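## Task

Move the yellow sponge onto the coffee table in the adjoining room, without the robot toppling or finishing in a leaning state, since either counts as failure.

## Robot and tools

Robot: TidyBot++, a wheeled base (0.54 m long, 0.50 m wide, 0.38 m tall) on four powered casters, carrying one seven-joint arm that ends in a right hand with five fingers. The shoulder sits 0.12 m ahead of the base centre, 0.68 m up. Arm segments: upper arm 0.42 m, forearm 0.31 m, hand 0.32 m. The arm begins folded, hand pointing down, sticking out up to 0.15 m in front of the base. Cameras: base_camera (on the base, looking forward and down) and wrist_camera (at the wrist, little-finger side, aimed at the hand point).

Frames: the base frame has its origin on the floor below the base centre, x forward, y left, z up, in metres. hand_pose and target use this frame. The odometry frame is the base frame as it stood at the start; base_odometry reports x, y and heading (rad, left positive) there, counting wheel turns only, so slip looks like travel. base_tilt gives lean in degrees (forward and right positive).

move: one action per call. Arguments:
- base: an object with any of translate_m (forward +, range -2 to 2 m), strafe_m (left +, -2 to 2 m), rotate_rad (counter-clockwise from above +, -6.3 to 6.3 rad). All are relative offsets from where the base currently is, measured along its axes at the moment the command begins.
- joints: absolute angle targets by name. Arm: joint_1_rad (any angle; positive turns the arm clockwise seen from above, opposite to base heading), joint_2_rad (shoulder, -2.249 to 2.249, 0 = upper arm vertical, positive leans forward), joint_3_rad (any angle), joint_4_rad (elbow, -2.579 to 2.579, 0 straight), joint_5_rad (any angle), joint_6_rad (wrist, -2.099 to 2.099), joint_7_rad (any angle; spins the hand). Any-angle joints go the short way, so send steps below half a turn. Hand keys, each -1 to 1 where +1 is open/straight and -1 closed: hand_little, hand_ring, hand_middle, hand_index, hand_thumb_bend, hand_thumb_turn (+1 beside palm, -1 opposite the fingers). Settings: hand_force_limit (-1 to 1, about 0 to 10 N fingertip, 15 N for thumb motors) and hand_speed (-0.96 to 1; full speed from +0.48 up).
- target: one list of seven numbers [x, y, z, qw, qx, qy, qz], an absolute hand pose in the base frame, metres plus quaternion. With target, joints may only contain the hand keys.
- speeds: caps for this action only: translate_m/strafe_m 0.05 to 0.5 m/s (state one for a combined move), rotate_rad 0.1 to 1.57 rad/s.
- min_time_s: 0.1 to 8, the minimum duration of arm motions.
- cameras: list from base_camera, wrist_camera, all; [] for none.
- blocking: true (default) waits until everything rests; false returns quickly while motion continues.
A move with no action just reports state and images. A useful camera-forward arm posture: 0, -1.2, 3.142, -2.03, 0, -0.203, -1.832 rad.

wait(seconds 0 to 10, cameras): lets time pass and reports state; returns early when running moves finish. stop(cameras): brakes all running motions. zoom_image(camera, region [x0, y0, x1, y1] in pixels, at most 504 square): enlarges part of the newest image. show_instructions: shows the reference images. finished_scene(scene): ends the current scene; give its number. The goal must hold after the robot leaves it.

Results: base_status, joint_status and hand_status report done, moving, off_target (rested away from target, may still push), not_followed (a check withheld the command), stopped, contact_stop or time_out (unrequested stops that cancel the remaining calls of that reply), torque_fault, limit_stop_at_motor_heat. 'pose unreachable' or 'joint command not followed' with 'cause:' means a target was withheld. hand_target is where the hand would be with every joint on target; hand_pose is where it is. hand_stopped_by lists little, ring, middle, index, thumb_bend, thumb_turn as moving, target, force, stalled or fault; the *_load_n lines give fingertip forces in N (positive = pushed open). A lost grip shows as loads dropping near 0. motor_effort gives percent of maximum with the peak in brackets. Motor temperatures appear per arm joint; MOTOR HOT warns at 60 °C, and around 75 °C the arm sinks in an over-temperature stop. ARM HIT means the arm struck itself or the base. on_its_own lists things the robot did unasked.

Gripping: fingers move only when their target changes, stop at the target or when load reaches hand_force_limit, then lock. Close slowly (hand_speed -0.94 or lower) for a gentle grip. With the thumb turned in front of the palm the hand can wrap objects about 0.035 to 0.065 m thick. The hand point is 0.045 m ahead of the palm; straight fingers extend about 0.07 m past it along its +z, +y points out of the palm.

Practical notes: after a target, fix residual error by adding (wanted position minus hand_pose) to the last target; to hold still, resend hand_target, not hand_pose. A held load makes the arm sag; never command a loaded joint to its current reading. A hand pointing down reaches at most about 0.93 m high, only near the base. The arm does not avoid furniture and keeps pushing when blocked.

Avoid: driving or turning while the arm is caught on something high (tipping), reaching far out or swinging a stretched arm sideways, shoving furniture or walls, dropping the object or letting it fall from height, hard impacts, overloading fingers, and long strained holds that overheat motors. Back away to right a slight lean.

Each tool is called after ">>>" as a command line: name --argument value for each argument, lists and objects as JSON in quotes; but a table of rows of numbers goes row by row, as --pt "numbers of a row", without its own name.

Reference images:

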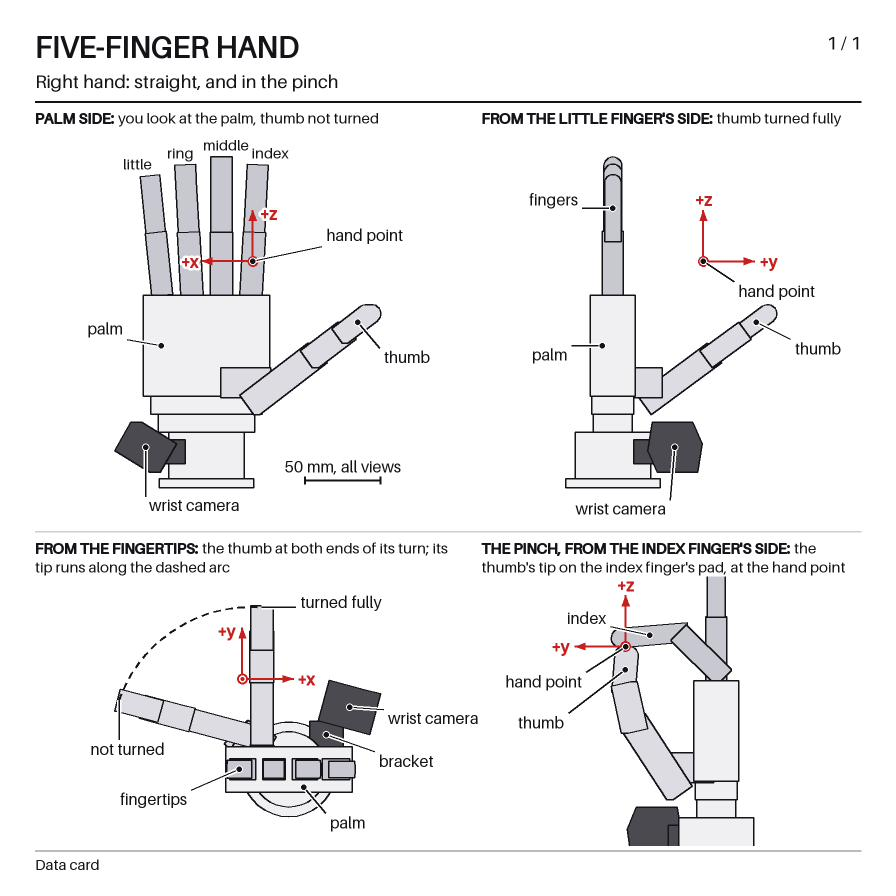

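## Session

>>> move --joints '{"joint_1_rad":0,"joint_2_rad":-1.2,"joint_3_rad":3.142,"joint_4_rad":-2.03,"joint_5_rad":0,"joint_6_rad":-0.203,"joint_7_rad":-1.832,"hand_thumb_turn":-1,"hand_speed":0.3}' --cameras '["all"]'

Scene clock: 3.43 s.
Motor temperatures (°C): [33 34 27 35 37 39 44]
move: done
base_odometry: x=+0.000 y=+0.000 heading=+0.000
base_tilt: forward=+0.2 right=-0.2
base_status: not commanded
joint_positions: joint_1_rad=+0.015 joint_2_rad=-1.189 joint_3_rad=+3.119 joint_4_rad=-2.049 joint_5_rad=-0.016 joint_6_rad=-0.260 joint_7_rad=+4.381 hand_little=+1.000 hand_ring=+1.000 hand_middle=+1.000 hand_index=+1.000 hand_thumb_turn=-1.000 hand_thumb_bend=+1.000 hand_force_limit=+0.000 hand_speed=+0.300
joint_status: all done
hand_stopped_by: target,target,target,target,target,target
little_load_n: -0.5
ring_load_n: 0.0
middle_load_n: 0.0
index_load_n: 0.0
thumb_bend_load_n: 0.0
thumb_turn_load_n: 0.0
motor_effort: joint_1_rad=+0(1) joint_2_rad=+15(17) joint_3_rad=+1(2) joint_4_rad=+13(17) joint_5_rad=-1(3) joint_6_rad=+7(8) joint_7_rad=+0(1)
hand_pose: x=+0.2780 y=-0.0346 z=+1.1403 quat_wxyz=(+0.139, -0.525, +0.083, -0.836) (m; base frame)
hand_target: x=+0.2586 y=-0.0490 z=+1.1725 quat_wxyz=(+0.113, -0.490, +0.065, -0.862) (m; base frame)
hand_status: not commanded
pictures: base_camera, wrist_camera
camera_calibration:
wrist_camera: T_world_to_cam=[[0.0128799, -0.999825, -0.0135624, -0.0218545], [-0.122628, 0.0118817, -0.992382, 1.16118], [0.992369, 0.0144449, -0.122453, -0.0182844], [0, 0, 0, 1]] pos_world=[0.160819, -0.0353834, 1.1498]

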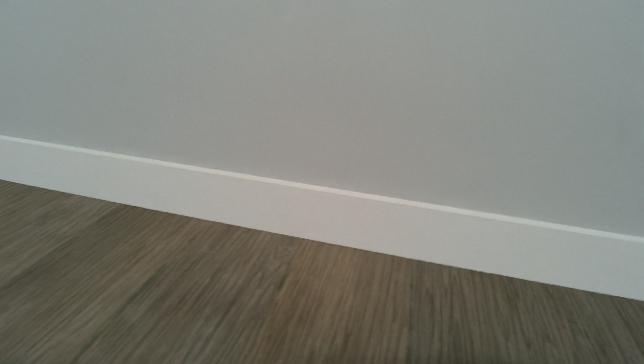

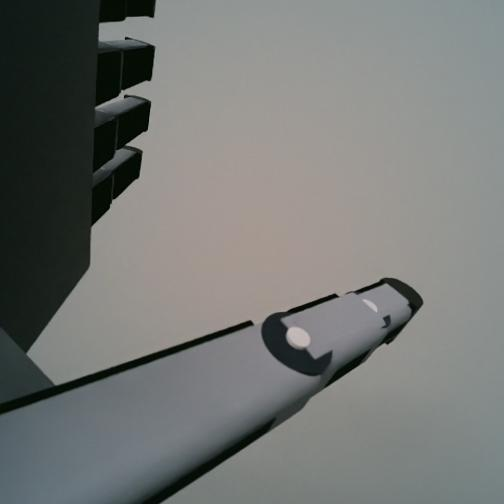

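>>> move --base '{"rotate_rad":1.3}' --joints '{"hand_thumb_turn":1}' --cameras '["all"]'

>>> move --base '{"rotate_rad":1.2}' --cameras '["all"]'

>>> move --base '{"rotate_rad":1.2}' --cameras '["all"]'

>>> move --base '{"rotate_rad":1.2}' --cameras '["all"]'

Scene clock: 9.23 s.
move: done
base_odometry: x=+0.000 y=+0.000 heading=+1.300
base_tilt: forward=+0.3 right=-0.2
base_status: done
joint_positions: joint_1_rad=+0.014 joint_2_rad=-1.189 joint_3_rad=+3.120 joint_4_rad=-2.049 joint_5_rad=-0.016 joint_6_rad=-0.260 joint_7_rad=+4.385 hand_little=+1.000 hand_ring=+1.000 hand_middle=+1.000 hand_index=+1.000 hand_thumb_turn=+1.000 hand_thumb_bend=+1.000 hand_force_limit=+0.000 hand_speed=+0.300
joint_status: all done
hand_stopped_by: target,target,target,target,target,target
little_load_n: 0.0
ring_load_n: 0.0
middle_load_n: 0.0
index_load_n: 0.0
thumb_bend_load_n: 0.0
thumb_turn_load_n: 0.0
motor_effort: joint_1_rad=+0(1) joint_2_rad=+15(15) joint_3_rad=+1(2) joint_4_rad=+13(14) joint_5_rad=-1(2) joint_6_rad=+7(7) joint_7_rad=+0(1)
hand_pose: x=+0.2779 y=-0.0354 z=+1.1404 quat_wxyz=(+0.138, -0.525, +0.082, -0.836) (m; base frame)
hand_target: x=+0.2586 y=-0.0490 z=+1.1725 quat_wxyz=(+0.113, -0.490, +0.065, -0.862) (m; base frame)
hand_status: not commanded
pictures: base_camera, wrist_camera
camera_calibration:
wrist_camera: T_world_to_cam=[[0.0109866, -0.99987, -0.0118105, -0.0241666], [-0.122487, 0.0103765, -0.992416, 1.16123], [0.992409, 0.0123499, -0.122357, -0.01837], [0, 0, 0, 1]] pos_world=[0.160731, -0.0359861, 1.14989]

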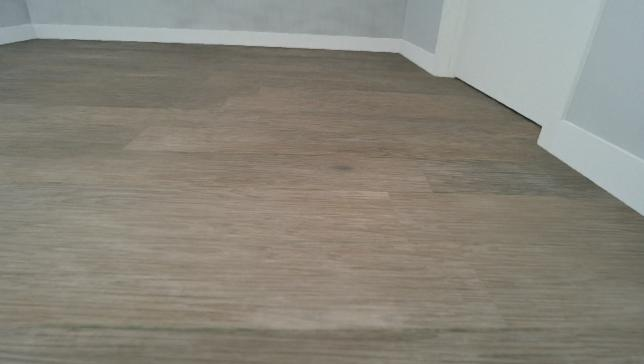

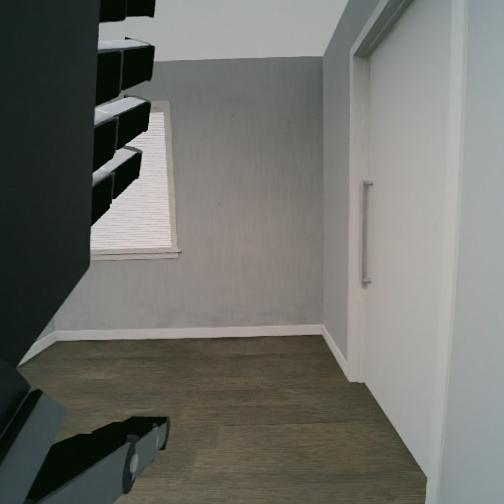

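Scene clock: 11.27 s.
move: done
base_odometry: x=+0.000 y=+0.000 heading=+2.499
base_tilt: forward=+0.3 right=-0.2
base_status: done
joint_positions: joint_1_rad=+0.014 joint_2_rad=-1.189 joint_3_rad=+3.120 joint_4_rad=-2.049 joint_5_rad=-0.016 joint_6_rad=-0.260 joint_7_rad=+4.385 hand_little=+1.000 hand_ring=+1.000 hand_middle=+1.000 hand_index=+1.000 hand_thumb_turn=+1.000 hand_thumb_bend=+1.000 hand_force_limit=+0.000 hand_speed=+0.300
joint_status: not commanded
hand_stopped_by: target,target,target,target,target,target
little_load_n: 0.0
ring_load_n: 0.0
middle_load_n: 0.0
index_load_n: 0.0
thumb_bend_load_n: 0.0
thumb_turn_load_n: 0.0
motor_effort: joint_1_rad=+0(1) joint_2_rad=+14(15) joint_3_rad=+2(2) joint_4_rad=+14(14) joint_5_rad=-1(2) joint_6_rad=+7(7) joint_7_rad=+0(1)
hand_pose: x=+0.2779 y=-0.0356 z=+1.1404 quat_wxyz=(+0.138, -0.525, +0.082, -0.836) (m; base frame)
hand_target: x=+0.2586 y=-0.0490 z=+1.1725 quat_wxyz=(+0.113, -0.490, +0.065, -0.862) (m; base frame)
hand_status: not commanded
pictures: base_camera, wrist_camera
camera_calibration:
wrist_camera: T_world_to_cam=[[0.0109366, -0.999866, -0.0122061, -0.0238023], [-0.122491, 0.0107753, -0.992411, 1.16124], [0.992409, 0.0123487, -0.122357, -0.0183683], [0, 0, 0, 1]] pos_world=[0.160731, -0.036085, 1.14989]

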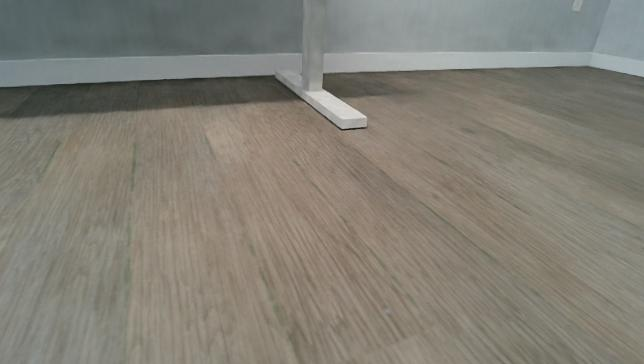

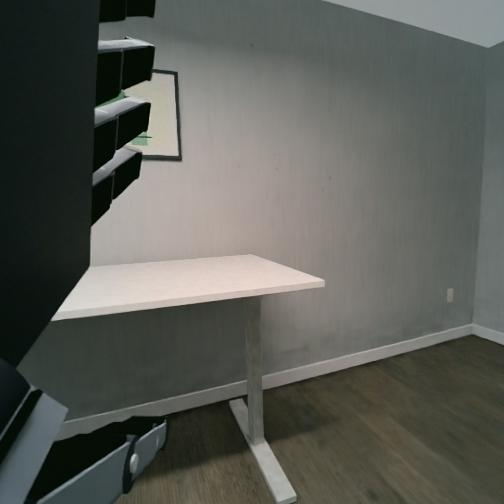

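Scene clock: 13.30 s.
move: done
base_odometry: x=+0.000 y=+0.000 heading=-2.585
base_tilt: forward=+0.2 right=-0.2
base_status: done
joint_positions: joint_1_rad=+0.014 joint_2_rad=-1.189 joint_3_rad=+3.121 joint_4_rad=-2.049 joint_5_rad=-0.016 joint_6_rad=-0.260 joint_7_rad=+4.385 hand_little=+1.000 hand_ring=+1.000 hand_middle=+1.000 hand_index=+1.000 hand_thumb_turn=+1.000 hand_thumb_bend=+1.000 hand_force_limit=+0.000 hand_speed=+0.300
joint_status: not commanded
hand_stopped_by: target,target,target,target,target,target
little_load_n: 0.0
ring_load_n: 0.0
middle_load_n: 0.0
index_load_n: 0.0
thumb_bend_load_n: 0.0
thumb_turn_load_n: -0.5
motor_effort: joint_1_rad=+0(2) joint_2_rad=+14(15) joint_3_rad=+1(2) joint_4_rad=+13(13) joint_5_rad=-1(1) joint_6_rad=+7(7) joint_7_rad=+0(1)
hand_pose: x=+0.2779 y=-0.0357 z=+1.1404 quat_wxyz=(+0.138, -0.525, +0.083, -0.836) (m; base frame)
hand_target: x=+0.2586 y=-0.0490 z=+1.1725 quat_wxyz=(+0.113, -0.490, +0.065, -0.862) (m; base frame)
hand_status: not commanded
pictures: base_camera, wrist_camera
camera_calibration:
wrist_camera: T_world_to_cam=[[0.0110107, -0.999862, -0.012417, -0.0236711], [-0.122495, 0.0109755, -0.992408, 1.16125], [0.992408, 0.0124481, -0.122357, -0.0183626], [0, 0, 0, 1]] pos_world=[0.160731, -0.0361845, 1.14989]

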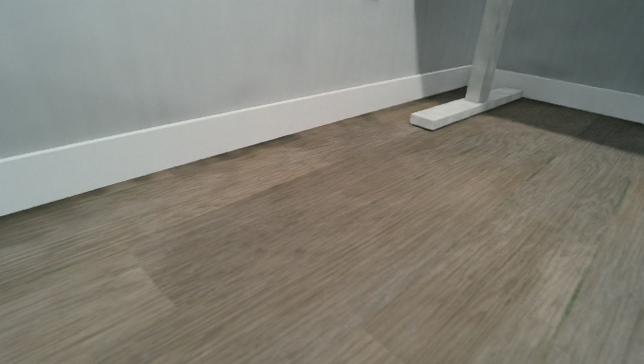

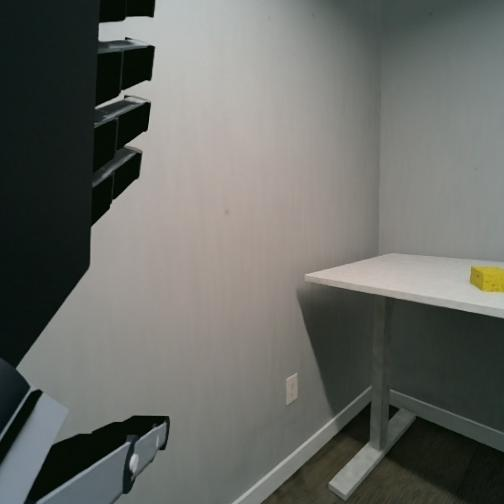

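Scene clock: 15.33 s.
move: done
base_odometry: x=+0.000 y=+0.000 heading=-1.385
base_tilt: forward=+0.2 right=-0.2
base_status: done
joint_positions: joint_1_rad=+0.014 joint_2_rad=-1.189 joint_3_rad=+3.121 joint_4_rad=-2.049 joint_5_rad=-0.016 joint_6_rad=-0.260 joint_7_rad=+4.385 hand_little=+1.000 hand_ring=+1.000 hand_middle=+1.000 hand_index=+1.000 hand_thumb_turn=+1.000 hand_thumb_bend=+1.000 hand_force_limit=+0.000 hand_speed=+0.300
joint_status: not commanded
hand_stopped_by: target,target,target,target,target,target
little_load_n: 0.0
ring_load_n: 0.0
middle_load_n: 0.0
index_load_n: 0.0
thumb_bend_load_n: 0.0
thumb_turn_load_n: 0.0
motor_effort: joint_1_rad=+0(1) joint_2_rad=+15(15) joint_3_rad=+1(2) joint_4_rad=+13(13) joint_5_rad=-1(1) joint_6_rad=+7(8) joint_7_rad=+0(1)
hand_pose: x=+0.2779 y=-0.0358 z=+1.1404 quat_wxyz=(+0.138, -0.525, +0.083, -0.836) (m; base frame)
hand_target: x=+0.2586 y=-0.0490 z=+1.1725 quat_wxyz=(+0.113, -0.490, +0.065, -0.862) (m; base frame)
hand_status: not commanded
pictures: base_camera, wrist_camera
camera_calibration:
wrist_camera: T_world_to_cam=[[0.0109856, -0.99986, -0.0126154, -0.0235383], [-0.122497, 0.0111754, -0.992406, 1.16126], [0.992408, 0.0124475, -0.122357, -0.0183612], [0, 0, 0, 1]] pos_world=[0.160731, -0.036284, 1.14989]

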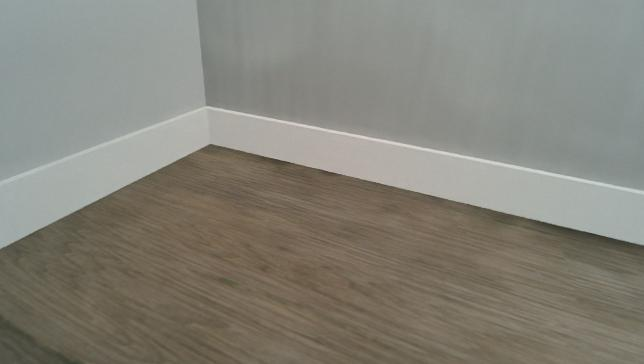

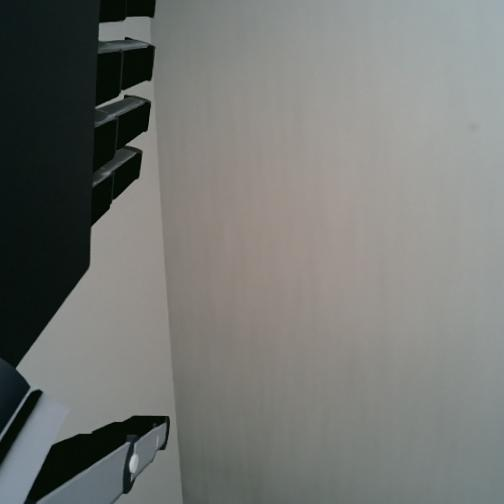

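>>> move --base '{"rotate_rad":-1.987}' --cameras '["all"]'

Scene clock: 29.63 s.
move: done
base_odometry: x=+0.000 y=+0.000 heading=+2.912
base_tilt: forward=+0.2 right=-0.2
base_status: done
joint_positions: joint_1_rad=+0.014 joint_2_rad=-1.189 joint_3_rad=+3.122 joint_4_rad=-2.049 joint_5_rad=-0.016 joint_6_rad=-0.260 joint_7_rad=+4.385 hand_little=+1.000 hand_ring=+1.000 hand_middle=+1.000 hand_index=+1.000 hand_thumb_turn=+1.000 hand_thumb_bend=+1.000 hand_force_limit=+0.000 hand_speed=+0.300
joint_status: not commanded
hand_stopped_by: target,target,target,target,target,target
little_load_n: 0.0
ring_load_n: 0.0
middle_load_n: 0.0
index_load_n: 0.0
thumb_bend_load_n: 0.0
thumb_turn_load_n: 0.0
motor_effort: joint_1_rad=+0(1) joint_2_rad=+14(15) joint_3_rad=+2(2) joint_4_rad=+13(14) joint_5_rad=-1(2) joint_6_rad=+7(7) joint_7_rad=+0(1)
hand_pose: x=+0.2778 y=-0.0361 z=+1.1405 quat_wxyz=(+0.138, -0.525, +0.083, -0.836) (m; base frame)
hand_target: x=+0.2586 y=-0.0490 z=+1.1725 quat_wxyz=(+0.113, -0.490, +0.065, -0.862) (m; base frame)
hand_status: not commanded
pictures: base_camera, wrist_camera
camera_calibration:
wrist_camera: T_world_to_cam=[[0.0108146, -0.999854, -0.0131933, -0.0231443], [-0.122196, 0.0117738, -0.992436, 1.16127], [0.992447, 0.0123449, -0.12205, -0.018722], [0, 0, 0, 1]] pos_world=[0.160733, -0.0365823, 1.1499]

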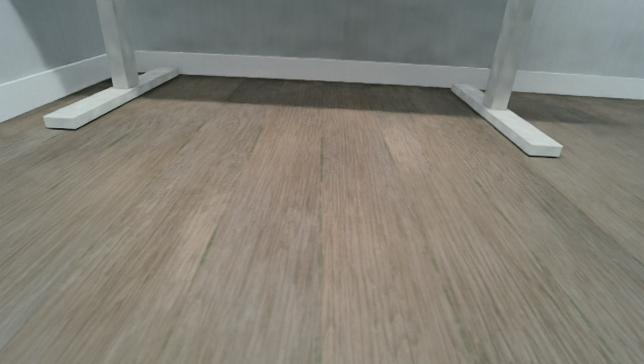

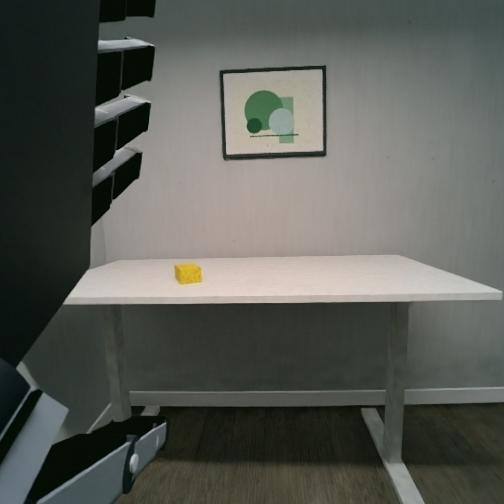

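>>> zoom_image --camera "wrist_camera" --region '[150, 240, 230, 310]'

Scaled by 6.300 from the camera's 504x504 image, which has a finer 720x720 frame.

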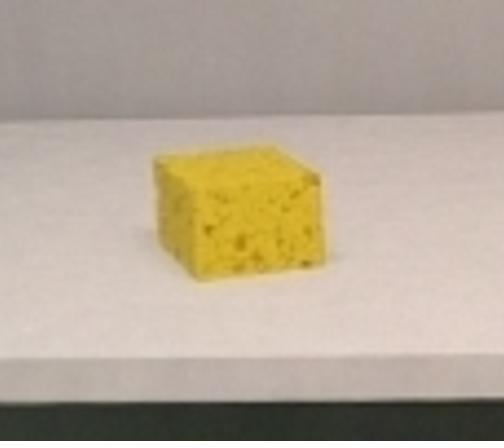

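>>> move --base '{"translate_m":0.72,"strafe_m":0.33}' --cameras '["all"]'

Scene clock: 81.53 s.
move: done
base_odometry: x=-0.776 y=-0.157 heading=+2.911
base_tilt: forward=+0.3 right=-0.2
base_status: done
joint_positions: joint_1_rad=+0.014 joint_2_rad=-1.190 joint_3_rad=+3.123 joint_4_rad=-2.048 joint_5_rad=-0.016 joint_6_rad=-0.258 joint_7_rad=+4.385 hand_little=+1.000 hand_ring=+1.000 hand_middle=+1.000 hand_index=+1.000 hand_thumb_turn=+1.000 hand_thumb_bend=+1.000 hand_force_limit=+0.000 hand_speed=+0.300
joint_status: not commanded
hand_stopped_by: target,target,target,target,target,target
little_load_n: 0.0
ring_load_n: 0.0
middle_load_n: 0.0
index_load_n: 0.0
thumb_bend_load_n: 0.0
thumb_turn_load_n: 0.0
motor_effort: joint_1_rad=+0(1) joint_2_rad=+14(17) joint_3_rad=+1(2) joint_4_rad=+13(14) joint_5_rad=-1(1) joint_6_rad=+7(7) joint_7_rad=+0(1)
hand_pose: x=+0.2770 y=-0.0367 z=+1.1416 quat_wxyz=(+0.139, -0.523, +0.083, -0.837) (m; base frame)
hand_target: x=+0.2586 y=-0.0490 z=+1.1725 quat_wxyz=(+0.113, -0.490, +0.065, -0.862) (m; base frame)
hand_status: not commanded
pictures: base_camera, wrist_camera
camera_calibration:
wrist_camera: T_world_to_cam=[[0.0104106, -0.999842, -0.0144061, -0.0222612], [-0.118304, 0.0130741, -0.992891, 1.16182], [0.992923, 0.0120409, -0.118149, -0.0223248], [0, 0, 0, 1]] pos_world=[0.159846, -0.0371786, 1.1506]

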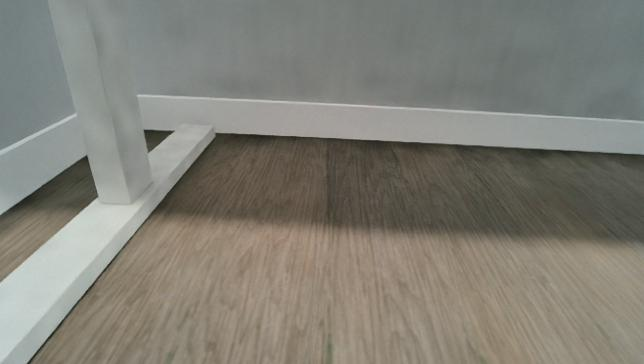

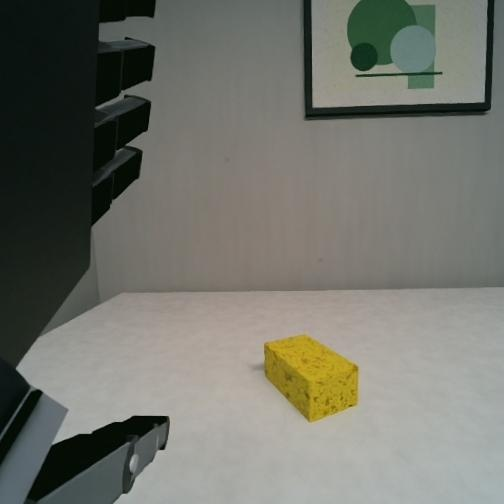

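>>> move --joints '{"joint_1_rad":-0.234,"joint_2_rad":0.211,"joint_3_rad":3.142,"joint_4_rad":-0.71,"joint_5_rad":0.892,"joint_6_rad":-1.82,"joint_7_rad":2.198,"hand_thumb_turn":-1}' --min_time_s 4 --cameras '["wrist_camera"]'

Scene clock: 116.53 s.
move: done
base_odometry: x=-0.776 y=-0.157 heading=+2.911
base_tilt: forward=+0.3 right=-0.3
base_status: not commanded
joint_positions: joint_1_rad=-0.209 joint_2_rad=+0.198 joint_3_rad=+3.123 joint_4_rad=-0.734 joint_5_rad=+0.841 joint_6_rad=-1.761 joint_7_rad=+2.267 hand_little=+1.000 hand_ring=+1.000 hand_middle=+1.000 hand_index=+1.000 hand_thumb_turn=-1.000 hand_thumb_bend=+1.000 hand_force_limit=+0.000 hand_speed=+0.300
joint_status: all done
hand_stopped_by: target,target,target,target,target,target
little_load_n: 0.0
ring_load_n: 0.0
middle_load_n: 0.0
index_load_n: 0.0
thumb_bend_load_n: 0.0
thumb_turn_load_n: 0.0
motor_effort: joint_1_rad=+0(1) joint_2_rad=-19(22) joint_3_rad=+1(3) joint_4_rad=+10(14) joint_5_rad=+3(4) joint_6_rad=+4(8) joint_7_rad=+0(1)
hand_pose: x=+0.5789 y=-0.0884 z=+1.0286 quat_wxyz=(+0.111, -0.249, +0.871, -0.409) (m; base frame)
hand_target: x=+0.5699 y=-0.0960 z=+1.0329 quat_wxyz=(+0.100, -0.199, +0.882, -0.416) (m; base frame)
hand_status: not commanded
pictures: wrist_camera
camera_calibration:
wrist_camera: T_world_to_cam=[[-0.585873, 0.359026, -0.726535, 1.11902], [0.380187, 0.913499, 0.144837, -0.293265], [0.715689, -0.191363, -0.671692, 0.377037], [0, 0, 0, 1]] pos_world=[0.497259, -0.0617098, 1.10874]

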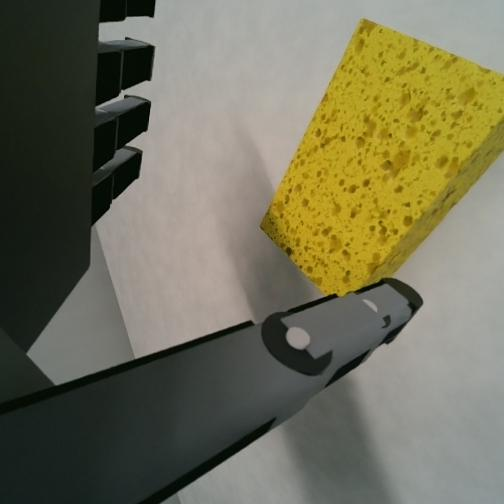

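>>> move --joints '{"joint_1_rad":-0.255,"joint_2_rad":0.155,"joint_3_rad":3.142,"joint_4_rad":-1.0,"joint_5_rad":0.907,"joint_6_rad":-1.74,"joint_7_rad":1.956}' --min_time_s 2.5 --cameras '["wrist_camera"]'

Scene clock: 145.47 s.
move: done
base_odometry: x=-0.776 y=-0.157 heading=+2.911
base_tilt: forward=+0.3 right=-0.2
base_status: not commanded
joint_positions: joint_1_rad=-0.229 joint_2_rad=+0.169 joint_3_rad=+3.123 joint_4_rad=-0.987 joint_5_rad=+0.856 joint_6_rad=-1.763 joint_7_rad=+2.024 hand_little=+1.000 hand_ring=+1.000 hand_middle=+1.000 hand_index=+1.000 hand_thumb_turn=-1.000 hand_thumb_bend=+1.000 hand_force_limit=+0.000 hand_speed=+0.300
joint_status: all done
hand_stopped_by: target,target,target,target,target,target
little_load_n: 0.0
ring_load_n: 0.0
middle_load_n: 0.0
index_load_n: 0.0
thumb_bend_load_n: 0.0
thumb_turn_load_n: 0.0
motor_effort: joint_1_rad=-1(2) joint_2_rad=-19(21) joint_3_rad=+0(2) joint_4_rad=+12(13) joint_5_rad=+4(4) joint_6_rad=+2(4) joint_7_rad=+0(1)
hand_pose: x=+0.5617 y=-0.0886 z=+0.9617 quat_wxyz=(+0.060, -0.194, +0.892, -0.403) (m; base frame)
hand_target: x=+0.5673 y=-0.0984 z=+0.9767 quat_wxyz=(+0.083, -0.161, +0.887, -0.426) (m; base frame)
hand_status: not commanded
pictures: wrist_camera
camera_calibration:
wrist_camera: T_world_to_cam=[[-0.562043, 0.453997, -0.691371, 1.02168], [0.516821, 0.845384, 0.134988, -0.350212], [0.645758, -0.281446, -0.709778, 0.412366], [0, 0, 0, 1]] pos_world=[0.488935, -0.0517167, 1.04632]

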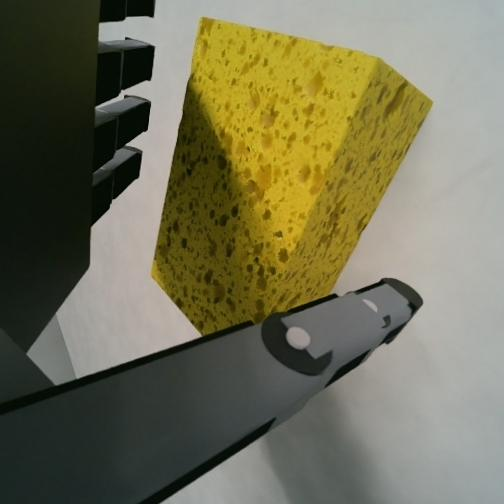

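>>> move --joints '{"joint_1_rad":-0.253,"joint_2_rad":0.095,"joint_3_rad":3.142,"joint_4_rad":-1.195,"joint_5_rad":0.898,"joint_6_rad":-1.535,"joint_7_rad":1.85}' --min_time_s 2.5 --cameras '["wrist_camera"]'

Scene clock: 162.17 s.
move: done
base_odometry: x=-0.776 y=-0.157 heading=+2.911
base_tilt: forward=+0.3 right=-0.2
base_status: not commanded
joint_positions: joint_1_rad=-0.229 joint_2_rad=+0.109 joint_3_rad=+3.123 joint_4_rad=-1.182 joint_5_rad=+0.856 joint_6_rad=-1.590 joint_7_rad=+1.918 hand_little=+1.000 hand_ring=+1.000 hand_middle=+1.000 hand_index=+1.000 hand_thumb_turn=-1.000 hand_thumb_bend=+1.000 hand_force_limit=+0.000 hand_speed=+0.300
joint_status: all done
hand_stopped_by: target,target,target,target,target,target
little_load_n: 0.0
ring_load_n: 0.0
middle_load_n: 0.0
index_load_n: 0.0
thumb_bend_load_n: 0.0
thumb_turn_load_n: 0.0
motor_effort: joint_1_rad=+0(1) joint_2_rad=-18(20) joint_3_rad=+1(1) joint_4_rad=+13(14) joint_5_rad=+4(5) joint_6_rad=+2(3) joint_7_rad=+0(1)
hand_pose: x=+0.5772 y=-0.0890 z=+0.9356 quat_wxyz=(+0.098, -0.205, +0.881, -0.415) (m; base frame)
hand_target: x=+0.5929 y=-0.0933 z=+0.9520 quat_wxyz=(+0.136, -0.183, +0.872, -0.433) (m; base frame)
hand_status: not commanded
pictures: wrist_camera
camera_calibration:
wrist_camera: T_world_to_cam=[[-0.53873, 0.412466, -0.734603, 1.03583], [0.461582, 0.873944, 0.152197, -0.33594], [0.704778, -0.257087, -0.661207, 0.306324], [0, 0, 0, 1]] pos_world=[0.497208, -0.0549024, 1.0146]

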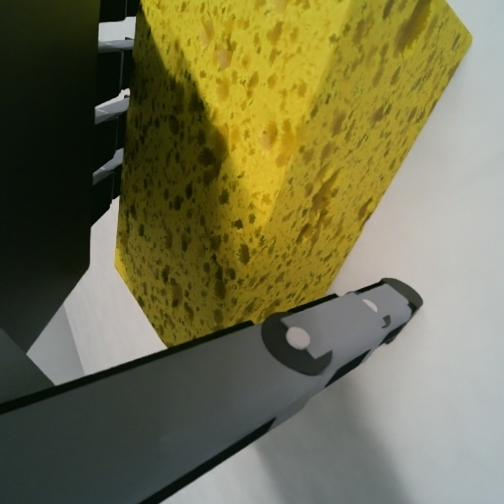

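>>> move --joints '{"hand_index":0.6,"hand_middle":0.6,"hand_thumb_bend":0.7,"hand_speed":-0.6,"hand_force_limit":-0.2}' --cameras '["wrist_camera"]'

>>> move --joints '{"hand_index":-0.3,"hand_middle":-0.3,"hand_thumb_bend":-0.3,"hand_speed":-0.85,"hand_force_limit":0}' --cameras '["wrist_camera"]'

Scene clock: 167.70 s.
move: done
base_odometry: x=-0.776 y=-0.157 heading=+2.911
base_tilt: forward=+0.3 right=-0.2
base_status: not commanded
joint_positions: joint_1_rad=-0.229 joint_2_rad=+0.106 joint_3_rad=+3.123 joint_4_rad=-1.183 joint_5_rad=+0.859 joint_6_rad=-1.587 joint_7_rad=+1.917 hand_little=+1.000 hand_ring=+1.000 hand_middle=+0.600 hand_index=+0.600 hand_thumb_turn=-1.000 hand_thumb_bend=+0.709 hand_force_limit=-0.200 hand_speed=-0.600
joint_status: all done
hand_stopped_by: target,target,target,target,force,target
little_load_n: 0.0
ring_load_n: 0.0
middle_load_n: 1.0
index_load_n: 1.0
thumb_bend_load_n: 7.5
thumb_turn_load_n: 0.5
motor_effort: joint_1_rad=+0(1) joint_2_rad=-18(18) joint_3_rad=+0(1) joint_4_rad=+12(13) joint_5_rad=+4(4) joint_6_rad=+2(3) joint_7_rad=+0(1)
hand_pose: x=+0.5773 y=-0.0896 z=+0.9373 quat_wxyz=(+0.101, -0.205, +0.880, -0.416) (m; base frame)
hand_target: x=+0.5929 y=-0.0933 z=+0.9520 quat_wxyz=(+0.136, -0.183, +0.872, -0.433) (m; base frame)
hand_status: not commanded
pictures: wrist_camera
camera_calibration:
wrist_camera: T_world_to_cam=[[-0.535191, 0.410752, -0.738142, 1.0385], [0.459534, 0.874778, 0.1536, -0.335909], [0.708802, -0.256996, -0.656927, 0.300898], [0, 0, 0, 1]] pos_world=[0.496879, -0.0553899, 1.01582]

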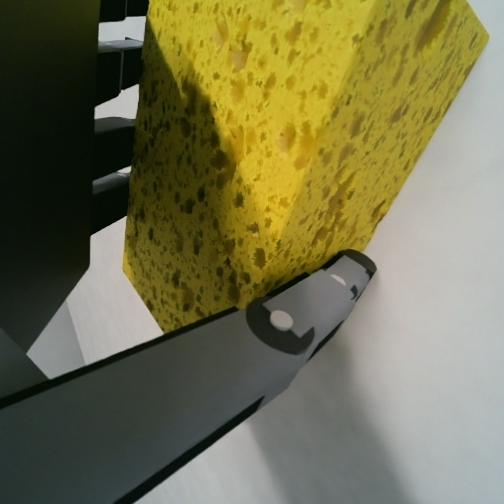

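Scene clock: 171.93 s.
move: off_target
base_odometry: x=-0.776 y=-0.157 heading=+2.911
base_tilt: forward=+0.3 right=-0.2
base_status: not commanded
joint_positions: joint_1_rad=-0.229 joint_2_rad=+0.104 joint_3_rad=+3.123 joint_4_rad=-1.183 joint_5_rad=+0.859 joint_6_rad=-1.586 joint_7_rad=+1.917 hand_little=+1.000 hand_ring=+1.000 hand_middle=+0.340 hand_index=+0.353 hand_thumb_turn=-1.000 hand_thumb_bend=+0.714 hand_force_limit=+0.000 hand_speed=-0.850
joint_status: hand_middle off_target (ended at +0.340, target -0.300); hand_index off_target (ended at +0.353, target -0.300); hand_thumb_bend off_target (ended at +0.714, target -0.300); the others done
hand_stopped_by: target,target,force,force,force,target
little_load_n: 0.0
ring_load_n: 0.0
middle_load_n: 8.5
index_load_n: 5.0
thumb_bend_load_n: 27.0
thumb_turn_load_n: 1.5
motor_effort: joint_1_rad=+0(1) joint_2_rad=-17(18) joint_3_rad=+0(1) joint_4_rad=+12(12) joint_5_rad=+3(4) joint_6_rad=+2(3) joint_7_rad=+0(1)
hand_pose: x=+0.5770 y=-0.0897 z=+0.9382 quat_wxyz=(+0.102, -0.204, +0.880, -0.416) (m; base frame)
hand_target: x=+0.5929 y=-0.0933 z=+0.9520 quat_wxyz=(+0.136, -0.183, +0.872, -0.433) (m; base frame)
hand_status: not commanded
pictures: wrist_camera
camera_calibration:
wrist_camera: T_world_to_cam=[[-0.533672, 0.410754, -0.73924, 1.03919], [0.458883, 0.874898, 0.154855, -0.336554], [0.710367, -0.256583, -0.655397, 0.299365], [0, 0, 0, 1]] pos_world=[0.496367, -0.0555898, 1.01653]

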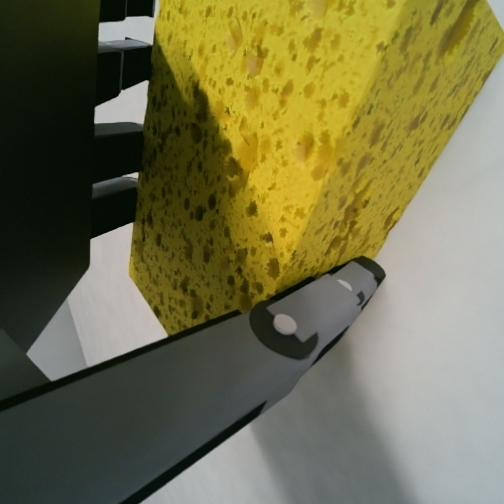

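>>> move --joints '{"hand_thumb_bend":0.73,"hand_speed":-0.9}'

Scene clock: 174.73 s.
move: done
base_odometry: x=-0.776 y=-0.157 heading=+2.911
base_tilt: forward=+0.3 right=-0.3
base_status: not commanded
joint_positions: joint_1_rad=-0.229 joint_2_rad=+0.104 joint_3_rad=+3.123 joint_4_rad=-1.183 joint_5_rad=+0.859 joint_6_rad=-1.586 joint_7_rad=+1.917 hand_little=+1.000 hand_ring=+1.000 hand_middle=+0.340 hand_index=+0.353 hand_thumb_turn=-1.000 hand_thumb_bend=+0.738 hand_force_limit=+0.000 hand_speed=-0.900
joint_status: all done
hand_stopped_by: target,target,force,force,force,target
little_load_n: 0.0
ring_load_n: 0.0
middle_load_n: 6.5
index_load_n: 3.0
thumb_bend_load_n: 21.5
thumb_turn_load_n: 1.5
motor_effort: joint_1_rad=+0(1) joint_2_rad=-17(17) joint_3_rad=+0(1) joint_4_rad=+12(12) joint_5_rad=+3(3) joint_6_rad=+2(2) joint_7_rad=+0(1)
hand_pose: x=+0.5771 y=-0.0897 z=+0.9382 quat_wxyz=(+0.102, -0.204, +0.880, -0.416) (m; base frame)
hand_target: x=+0.5929 y=-0.0933 z=+0.9520 quat_wxyz=(+0.136, -0.183, +0.872, -0.433) (m; base frame)
hand_status: not commanded
pictures: none

>>> move --joints '{"joint_1_rad":-0.255,"joint_2_rad":0.135,"joint_3_rad":3.142,"joint_4_rad":-1.01,"joint_5_rad":0.907,"joint_6_rad":-1.70,"joint_7_rad":1.956}' --min_time_s 3 --cameras '["wrist_camera"]'

Scene clock: 182.43 s.
move: done
base_odometry: x=-0.776 y=-0.157 heading=+2.911
base_tilt: forward=+0.3 right=-0.2
base_status: not commanded
joint_positions: joint_1_rad=-0.229 joint_2_rad=+0.112 joint_3_rad=+3.123 joint_4_rad=-1.036 joint_5_rad=+0.859 joint_6_rad=-1.644 joint_7_rad=+1.917 hand_little=+1.000 hand_ring=+1.000 hand_middle=+0.340 hand_index=+0.353 hand_thumb_turn=-1.000 hand_thumb_bend=+0.738 hand_force_limit=+0.000 hand_speed=-0.900
joint_status: all done
hand_stopped_by: target,target,force,force,force,target
little_load_n: 0.0
ring_load_n: 0.0
middle_load_n: 6.5
index_load_n: 3.0
thumb_bend_load_n: 21.5
thumb_turn_load_n: 1.5
motor_effort: joint_1_rad=+0(2) joint_2_rad=-18(20) joint_3_rad=+0(2) joint_4_rad=+12(14) joint_5_rad=+4(5) joint_6_rad=+3(3) joint_7_rad=+0(1)
hand_pose: x=+0.5817 y=-0.0885 z=+0.9843 quat_wxyz=(+0.138, -0.164, +0.887, -0.410) (m; base frame)
hand_target: x=+0.5724 y=-0.0984 z=+0.9857 quat_wxyz=(+0.105, -0.166, +0.882, -0.429) (m; base frame)
hand_status: not commanded
pictures: wrist_camera
camera_calibration:
wrist_camera: T_world_to_cam=[[-0.444718, 0.460874, -0.767998, 1.05627], [0.476633, 0.847738, 0.232726, -0.436244], [0.758319, -0.262556, -0.596672, 0.240417], [0, 0, 0, 1]] pos_world=[0.495356, -0.0538621, 1.05619]

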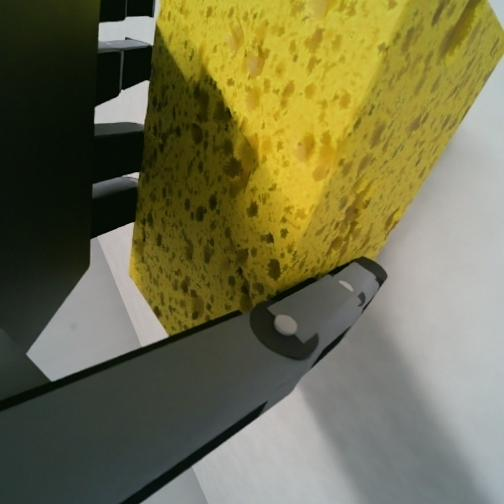

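>>> move --joints '{"joint_1_rad":-0.259,"joint_2_rad":0.1,"joint_3_rad":3.142,"joint_4_rad":-0.75,"joint_5_rad":0.94,"joint_6_rad":-1.85,"joint_7_rad":2.13}' --min_time_s 2

>>> move --base '{"translate_m":-0.6}' --speeds '{"translate_m":0.4}' --cameras '["wrist_camera"]'

>>> move --base '{"rotate_rad":-3.14}' --speeds '{"rotate_rad":1.0}' --joints '{"joint_1_rad":-3.1,"joint_2_rad":0,"joint_3_rad":3.142,"joint_4_rad":-2.45,"joint_5_rad":0,"joint_6_rad":-0.65,"joint_7_rad":1.57}' --min_time_s 4 --cameras '["all"]'

Scene clock: 195.43 s.
move: done
base_odometry: x=-0.776 y=-0.157 heading=+2.911
base_tilt: forward=+0.3 right=-0.2
base_status: not commanded
joint_positions: joint_1_rad=-0.233 joint_2_rad=+0.110 joint_3_rad=+3.123 joint_4_rad=-0.773 joint_5_rad=+0.890 joint_6_rad=-1.793 joint_7_rad=+2.063 hand_little=+1.000 hand_ring=+1.000 hand_middle=+0.340 hand_index=+0.353 hand_thumb_turn=-1.000 hand_thumb_bend=+0.738 hand_force_limit=+0.000 hand_speed=-0.900
joint_status: all done
hand_stopped_by: target,target,force,force,force,target
little_load_n: 0.5
ring_load_n: 0.0
middle_load_n: 6.5
index_load_n: 3.0
thumb_bend_load_n: 21.5
thumb_turn_load_n: 1.5
motor_effort: joint_1_rad=+0(2) joint_2_rad=-16(19) joint_3_rad=+1(1) joint_4_rad=+11(13) joint_5_rad=+3(5) joint_6_rad=+4(5) joint_7_rad=+0(1)
hand_pose: x=+0.5489 y=-0.0968 z=+1.0599 quat_wxyz=(+0.160, -0.143, +0.887, -0.408) (m; base frame)
hand_target: x=+0.5233 y=-0.1080 z=+1.0681 quat_wxyz=(+0.134, -0.147, +0.885, -0.422) (m; base frame)
hand_status: not commanded
pictures: none

Scene clock: 198.10 s.
move: done
base_odometry: x=-0.192 y=-0.294 heading=+2.911
base_tilt: forward=+0.3 right=-0.2
base_status: done
joint_positions: joint_1_rad=-0.237 joint_2_rad=+0.098 joint_3_rad=+3.124 joint_4_rad=-0.771 joint_5_rad=+0.892 joint_6_rad=-1.796 joint_7_rad=+2.063 hand_little=+1.000 hand_ring=+1.000 hand_middle=+0.340 hand_index=+0.353 hand_thumb_turn=-1.000 hand_thumb_bend=+0.738 hand_force_limit=+0.000 hand_speed=-0.900
joint_status: not commanded
hand_stopped_by: target,target,force,force,force,target
little_load_n: 0.0
ring_load_n: 0.0
middle_load_n: 6.5
index_load_n: 3.0
thumb_bend_load_n: 21.5
thumb_turn_load_n: 1.5
motor_effort: joint_1_rad=+0(1) joint_2_rad=-15(20) joint_3_rad=+0(1) joint_4_rad=+10(11) joint_5_rad=+3(4) joint_6_rad=+4(5) joint_7_rad=+0(1)
hand_pose: x=+0.5434 y=-0.0974 z=+1.0652 quat_wxyz=(+0.166, -0.140, +0.887, -0.407) (m; base frame)
hand_target: x=+0.5233 y=-0.1080 z=+1.0681 quat_wxyz=(+0.134, -0.147, +0.885, -0.422) (m; base frame)
hand_status: not commanded
pictures: wrist_camera
camera_calibration:
wrist_camera: T_world_to_cam=[[-0.383102, 0.484896, -0.786199, 1.09379], [0.475477, 0.833233, 0.282213, -0.482877], [0.791931, -0.265703, -0.54977, 0.246822], [0, 0, 0, 1]] pos_world=[0.453165, -0.0624445, 1.13191]

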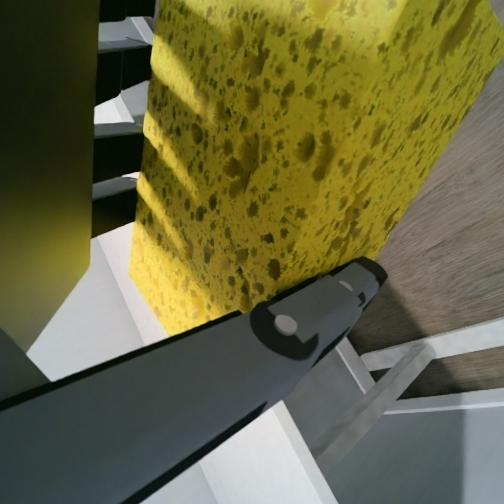

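Scene clock: 202.40 s.
move: done
base_odometry: x=-0.192 y=-0.294 heading=-0.228
base_tilt: forward=+0.3 right=-0.2
base_status: done
joint_positions: joint_1_rad=-3.075 joint_2_rad=+0.014 joint_3_rad=+3.126 joint_4_rad=-2.437 joint_5_rad=+0.049 joint_6_rad=-0.705 joint_7_rad=+1.638 hand_little=+1.000 hand_ring=+1.000 hand_middle=+0.340 hand_index=+0.353 hand_thumb_turn=-1.000 hand_thumb_bend=+0.738 hand_force_limit=+0.000 hand_speed=-0.900
joint_status: all done
hand_stopped_by: target,target,force,force,force,target
little_load_n: 0.0
ring_load_n: 0.0
middle_load_n: 6.5
index_load_n: 3.0
thumb_bend_load_n: 21.5
thumb_turn_load_n: 1.5
motor_effort: joint_1_rad=+0(1) joint_2_rad=-10(20) joint_3_rad=+0(2) joint_4_rad=+8(14) joint_5_rad=-1(4) joint_6_rad=+0(5) joint_7_rad=+0(2)
hand_pose: x=-0.1094 y=-0.0426 z=+0.5360 quat_wxyz=(+0.015, -0.999, -0.027, -0.008) (m; base frame)
hand_target: x=-0.1281 y=-0.0512 z=+0.5399 quat_wxyz=(+0.000, -1.000, +0.021, +0.021) (m; base frame)
hand_status: not commanded
pictures: base_camera, wrist_camera
camera_calibration:
wrist_camera: T_world_to_cam=[[0.353879, -0.935047, -0.0213772, 0.0112151], [-0.794082, -0.312449, 0.521353, -0.384598], [-0.494169, -0.167521, -0.853073, 0.513446], [0, 0, 0, 1]] pos_world=[-0.0556423, -0.0236677, 0.638758]

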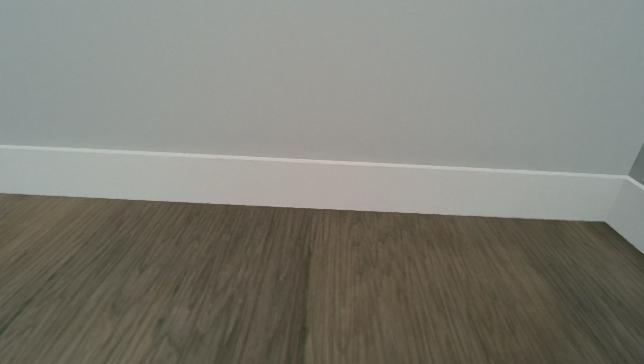

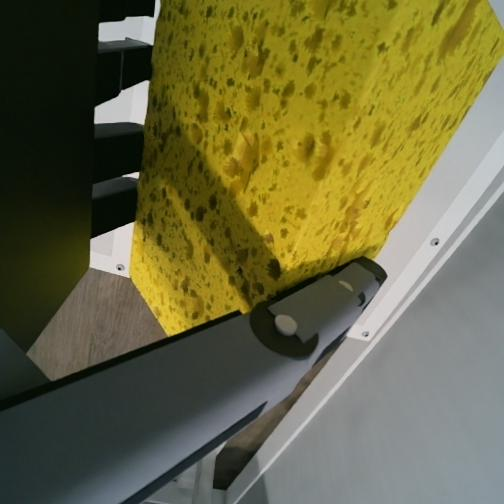

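>>> move --base '{"translate_m":-0.16,"strafe_m":1.85,"rotate_rad":-0.02}' --cameras '["base_camera"]'

Scene clock: 220.00 s.
move: done
base_odometry: x=+0.071 y=+1.544 heading=-0.249
base_tilt: forward=+0.2 right=-0.2
base_status: done
joint_positions: joint_1_rad=-3.079 joint_2_rad=+0.013 joint_3_rad=+3.126 joint_4_rad=-2.437 joint_5_rad=+0.045 joint_6_rad=-0.703 joint_7_rad=+1.637 hand_little=+1.000 hand_ring=+1.000 hand_middle=+0.340 hand_index=+0.353 hand_thumb_turn=-1.000 hand_thumb_bend=+0.738 hand_force_limit=+0.000 hand_speed=-0.900
joint_status: not commanded
hand_stopped_by: target,target,force,force,force,target
little_load_n: 0.0
ring_load_n: 0.0
middle_load_n: 6.5
index_load_n: 3.0
thumb_bend_load_n: 21.5
thumb_turn_load_n: 1.5
motor_effort: joint_1_rad=+0(1) joint_2_rad=-10(10) joint_3_rad=+0(1) joint_4_rad=+8(8) joint_5_rad=-1(2) joint_6_rad=+0(1) joint_7_rad=+0(1)
hand_pose: x=-0.1102 y=-0.0442 z=+0.5364 quat_wxyz=(+0.014, -1.000, -0.027, -0.006) (m; base frame)
hand_target: x=-0.1281 y=-0.0512 z=+0.5399 quat_wxyz=(+0.000, -1.000, +0.021, +0.021) (m; base frame)
hand_status: not commanded
pictures: base_camera

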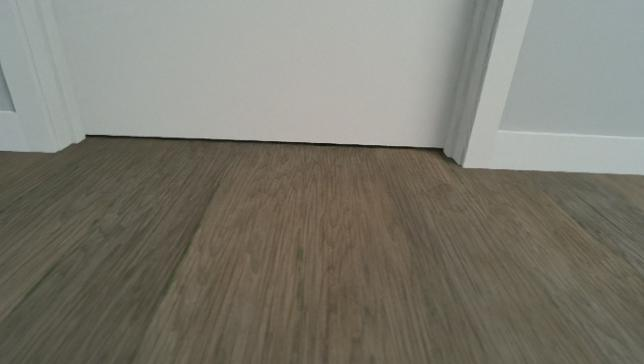

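>>> move --base '{"translate_m":0.74,"strafe_m":0.165}' --speeds '{"translate_m":0.4}'

>>> move --base '{"translate_m":0.25}' --speeds '{"translate_m":0.08}' --cameras '["base_camera"]'

Scene clock: 230.47 s.
move: done
base_odometry: x=+0.829 y=+1.521 heading=-0.249
base_tilt: forward=+0.3 right=-0.2
base_status: done
joint_positions: joint_1_rad=-3.079 joint_2_rad=+0.006 joint_3_rad=+3.126 joint_4_rad=-2.443 joint_5_rad=+0.045 joint_6_rad=-0.699 joint_7_rad=+1.637 hand_little=+1.000 hand_ring=+1.000 hand_middle=+0.340 hand_index=+0.353 hand_thumb_turn=-1.000 hand_thumb_bend=+0.738 hand_force_limit=+0.000 hand_speed=-0.900
joint_status: not commanded
hand_stopped_by: target,target,force,force,force,target
little_load_n: 0.0
ring_load_n: 0.0
middle_load_n: 6.5
index_load_n: 3.0
thumb_bend_load_n: 21.5
thumb_turn_load_n: 1.5
motor_effort: joint_1_rad=+0(1) joint_2_rad=-10(11) joint_3_rad=+0(1) joint_4_rad=+8(9) joint_5_rad=-1(2) joint_6_rad=+0(1) joint_7_rad=+0(1)
hand_pose: x=-0.1091 y=-0.0443 z=+0.5367 quat_wxyz=(+0.014, -1.000, -0.027, -0.004) (m; base frame)
hand_target: x=-0.1281 y=-0.0512 z=+0.5399 quat_wxyz=(+0.000, -1.000, +0.021, +0.021) (m; base frame)
hand_status: not commanded
pictures: none

Scene clock: 234.17 s.
move: done
base_odometry: x=+1.072 y=+1.460 heading=-0.249
base_tilt: forward=+0.3 right=-0.2
base_status: done
joint_positions: joint_1_rad=-3.079 joint_2_rad=+0.003 joint_3_rad=+3.126 joint_4_rad=-2.446 joint_5_rad=+0.044 joint_6_rad=-0.697 joint_7_rad=+1.637 hand_little=+1.000 hand_ring=+1.000 hand_middle=+0.340 hand_index=+0.353 hand_thumb_turn=-1.000 hand_thumb_bend=+0.738 hand_force_limit=+0.000 hand_speed=-0.900
joint_status: not commanded
hand_stopped_by: target,target,force,force,force,target
little_load_n: 0.0
ring_load_n: 0.0
middle_load_n: 7.0
index_load_n: 3.5
thumb_bend_load_n: 21.5
thumb_turn_load_n: 1.5
motor_effort: joint_1_rad=+0(1) joint_2_rad=-9(11) joint_3_rad=+0(1) joint_4_rad=+8(9) joint_5_rad=-1(2) joint_6_rad=+0(2) joint_7_rad=+1(1)
hand_pose: x=-0.1089 y=-0.0445 z=+0.5370 quat_wxyz=(+0.014, -1.000, -0.026, -0.002) (m; base frame)
hand_target: x=-0.1281 y=-0.0512 z=+0.5399 quat_wxyz=(+0.000, -1.000, +0.021, +0.021) (m; base frame)
hand_status: not commanded
pictures: base_camera

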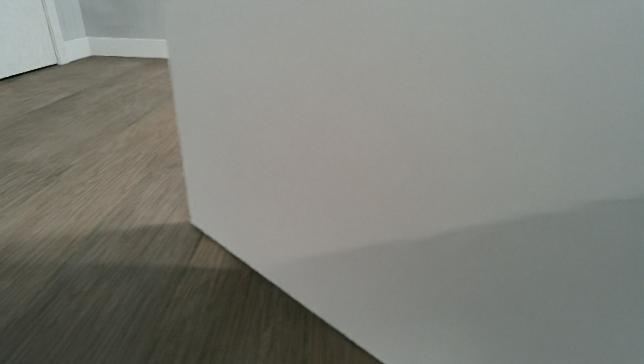

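>>> move --base '{"translate_m":0.7}' --speeds '{"translate_m":0.2}' --cameras '["base_camera"]'

>>> move --base '{"translate_m":0.63}' --speeds '{"translate_m":0.3}' --cameras '["base_camera"]'

>>> move --base '{"rotate_rad":-1.571}' --cameras '["base_camera"]'

Scene clock: 245.00 s.
move: done
base_odometry: x=+1.750 y=+1.287 heading=-0.249
base_tilt: forward=+0.3 right=-0.2
base_status: done
joint_positions: joint_1_rad=-3.081 joint_2_rad=+0.001 joint_3_rad=+3.127 joint_4_rad=-2.447 joint_5_rad=+0.042 joint_6_rad=-0.696 joint_7_rad=+1.637 hand_little=+1.000 hand_ring=+1.000 hand_middle=+0.340 hand_index=+0.353 hand_thumb_turn=-1.000 hand_thumb_bend=+0.738 hand_force_limit=+0.000 hand_speed=-0.900
joint_status: not commanded
hand_stopped_by: target,target,force,force,force,target
little_load_n: 0.0
ring_load_n: 0.0
middle_load_n: 7.0
index_load_n: 3.0
thumb_bend_load_n: 21.5
thumb_turn_load_n: 1.5
motor_effort: joint_1_rad=+0(2) joint_2_rad=-9(11) joint_3_rad=+0(2) joint_4_rad=+8(9) joint_5_rad=-1(2) joint_6_rad=+0(1) joint_7_rad=+0(1)
hand_pose: x=-0.1090 y=-0.0450 z=+0.5372 quat_wxyz=(+0.013, -1.000, -0.026, -0.002) (m; base frame)
hand_target: x=-0.1281 y=-0.0512 z=+0.5399 quat_wxyz=(+0.000, -1.000, +0.021, +0.021) (m; base frame)
hand_status: not commanded
pictures: base_camera

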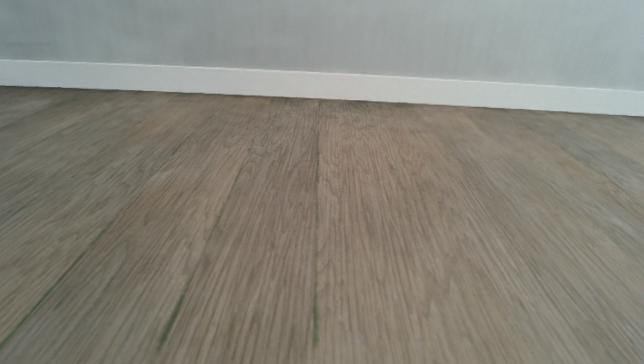

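Scene clock: 248.03 s.
move: done
base_odometry: x=+2.361 y=+1.131 heading=-0.249
base_tilt: forward=+0.2 right=-0.3
base_status: done
joint_positions: joint_1_rad=-3.081 joint_2_rad=+0.001 joint_3_rad=+3.127 joint_4_rad=-2.447 joint_5_rad=+0.042 joint_6_rad=-0.695 joint_7_rad=+1.637 hand_little=+1.000 hand_ring=+1.000 hand_middle=+0.340 hand_index=+0.353 hand_thumb_turn=-1.000 hand_thumb_bend=+0.738 hand_force_limit=+0.000 hand_speed=-0.900
joint_status: not commanded
hand_stopped_by: target,target,force,force,force,target
little_load_n: 0.0
ring_load_n: 0.0
middle_load_n: 6.5
index_load_n: 3.0
thumb_bend_load_n: 21.5
thumb_turn_load_n: 1.5
motor_effort: joint_1_rad=+0(1) joint_2_rad=-10(11) joint_3_rad=+0(1) joint_4_rad=+8(9) joint_5_rad=-1(1) joint_6_rad=+0(1) joint_7_rad=+0(1)
hand_pose: x=-0.1090 y=-0.0451 z=+0.5372 quat_wxyz=(+0.013, -1.000, -0.026, -0.001) (m; base frame)
hand_target: x=-0.1281 y=-0.0512 z=+0.5399 quat_wxyz=(+0.000, -1.000, +0.021, +0.021) (m; base frame)
hand_status: not commanded
pictures: base_camera

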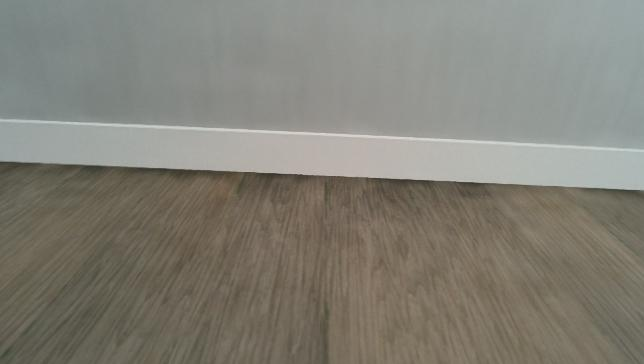

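Scene clock: 250.33 s.
move: done
base_odometry: x=+2.361 y=+1.131 heading=-1.820
base_tilt: forward=+0.2 right=-0.2
base_status: done
joint_positions: joint_1_rad=-3.081 joint_2_rad=+0.001 joint_3_rad=+3.127 joint_4_rad=-2.447 joint_5_rad=+0.042 joint_6_rad=-0.695 joint_7_rad=+1.637 hand_little=+1.000 hand_ring=+1.000 hand_middle=+0.340 hand_index=+0.353 hand_thumb_turn=-1.000 hand_thumb_bend=+0.738 hand_force_limit=+0.000 hand_speed=-0.900
joint_status: not commanded
hand_stopped_by: target,target,force,force,force,target
little_load_n: 0.0
ring_load_n: 0.0
middle_load_n: 6.5
index_load_n: 3.5
thumb_bend_load_n: 21.5
thumb_turn_load_n: 1.5
motor_effort: joint_1_rad=+0(1) joint_2_rad=-10(10) joint_3_rad=+0(1) joint_4_rad=+8(8) joint_5_rad=-1(2) joint_6_rad=+0(1) joint_7_rad=+0(1)
hand_pose: x=-0.1090 y=-0.0451 z=+0.5372 quat_wxyz=(+0.013, -1.000, -0.026, -0.001) (m; base frame)
hand_target: x=-0.1281 y=-0.0512 z=+0.5399 quat_wxyz=(+0.000, -1.000, +0.021, +0.021) (m; base frame)
hand_status: not commanded
pictures: base_camera

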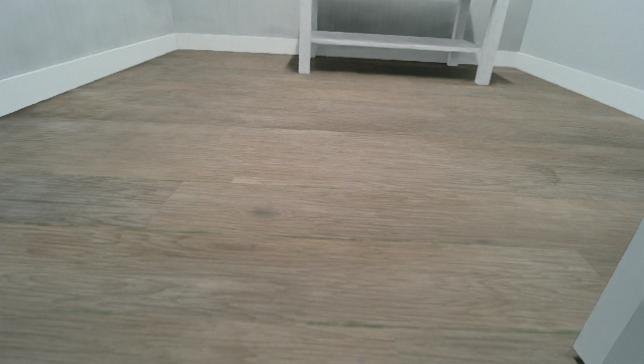

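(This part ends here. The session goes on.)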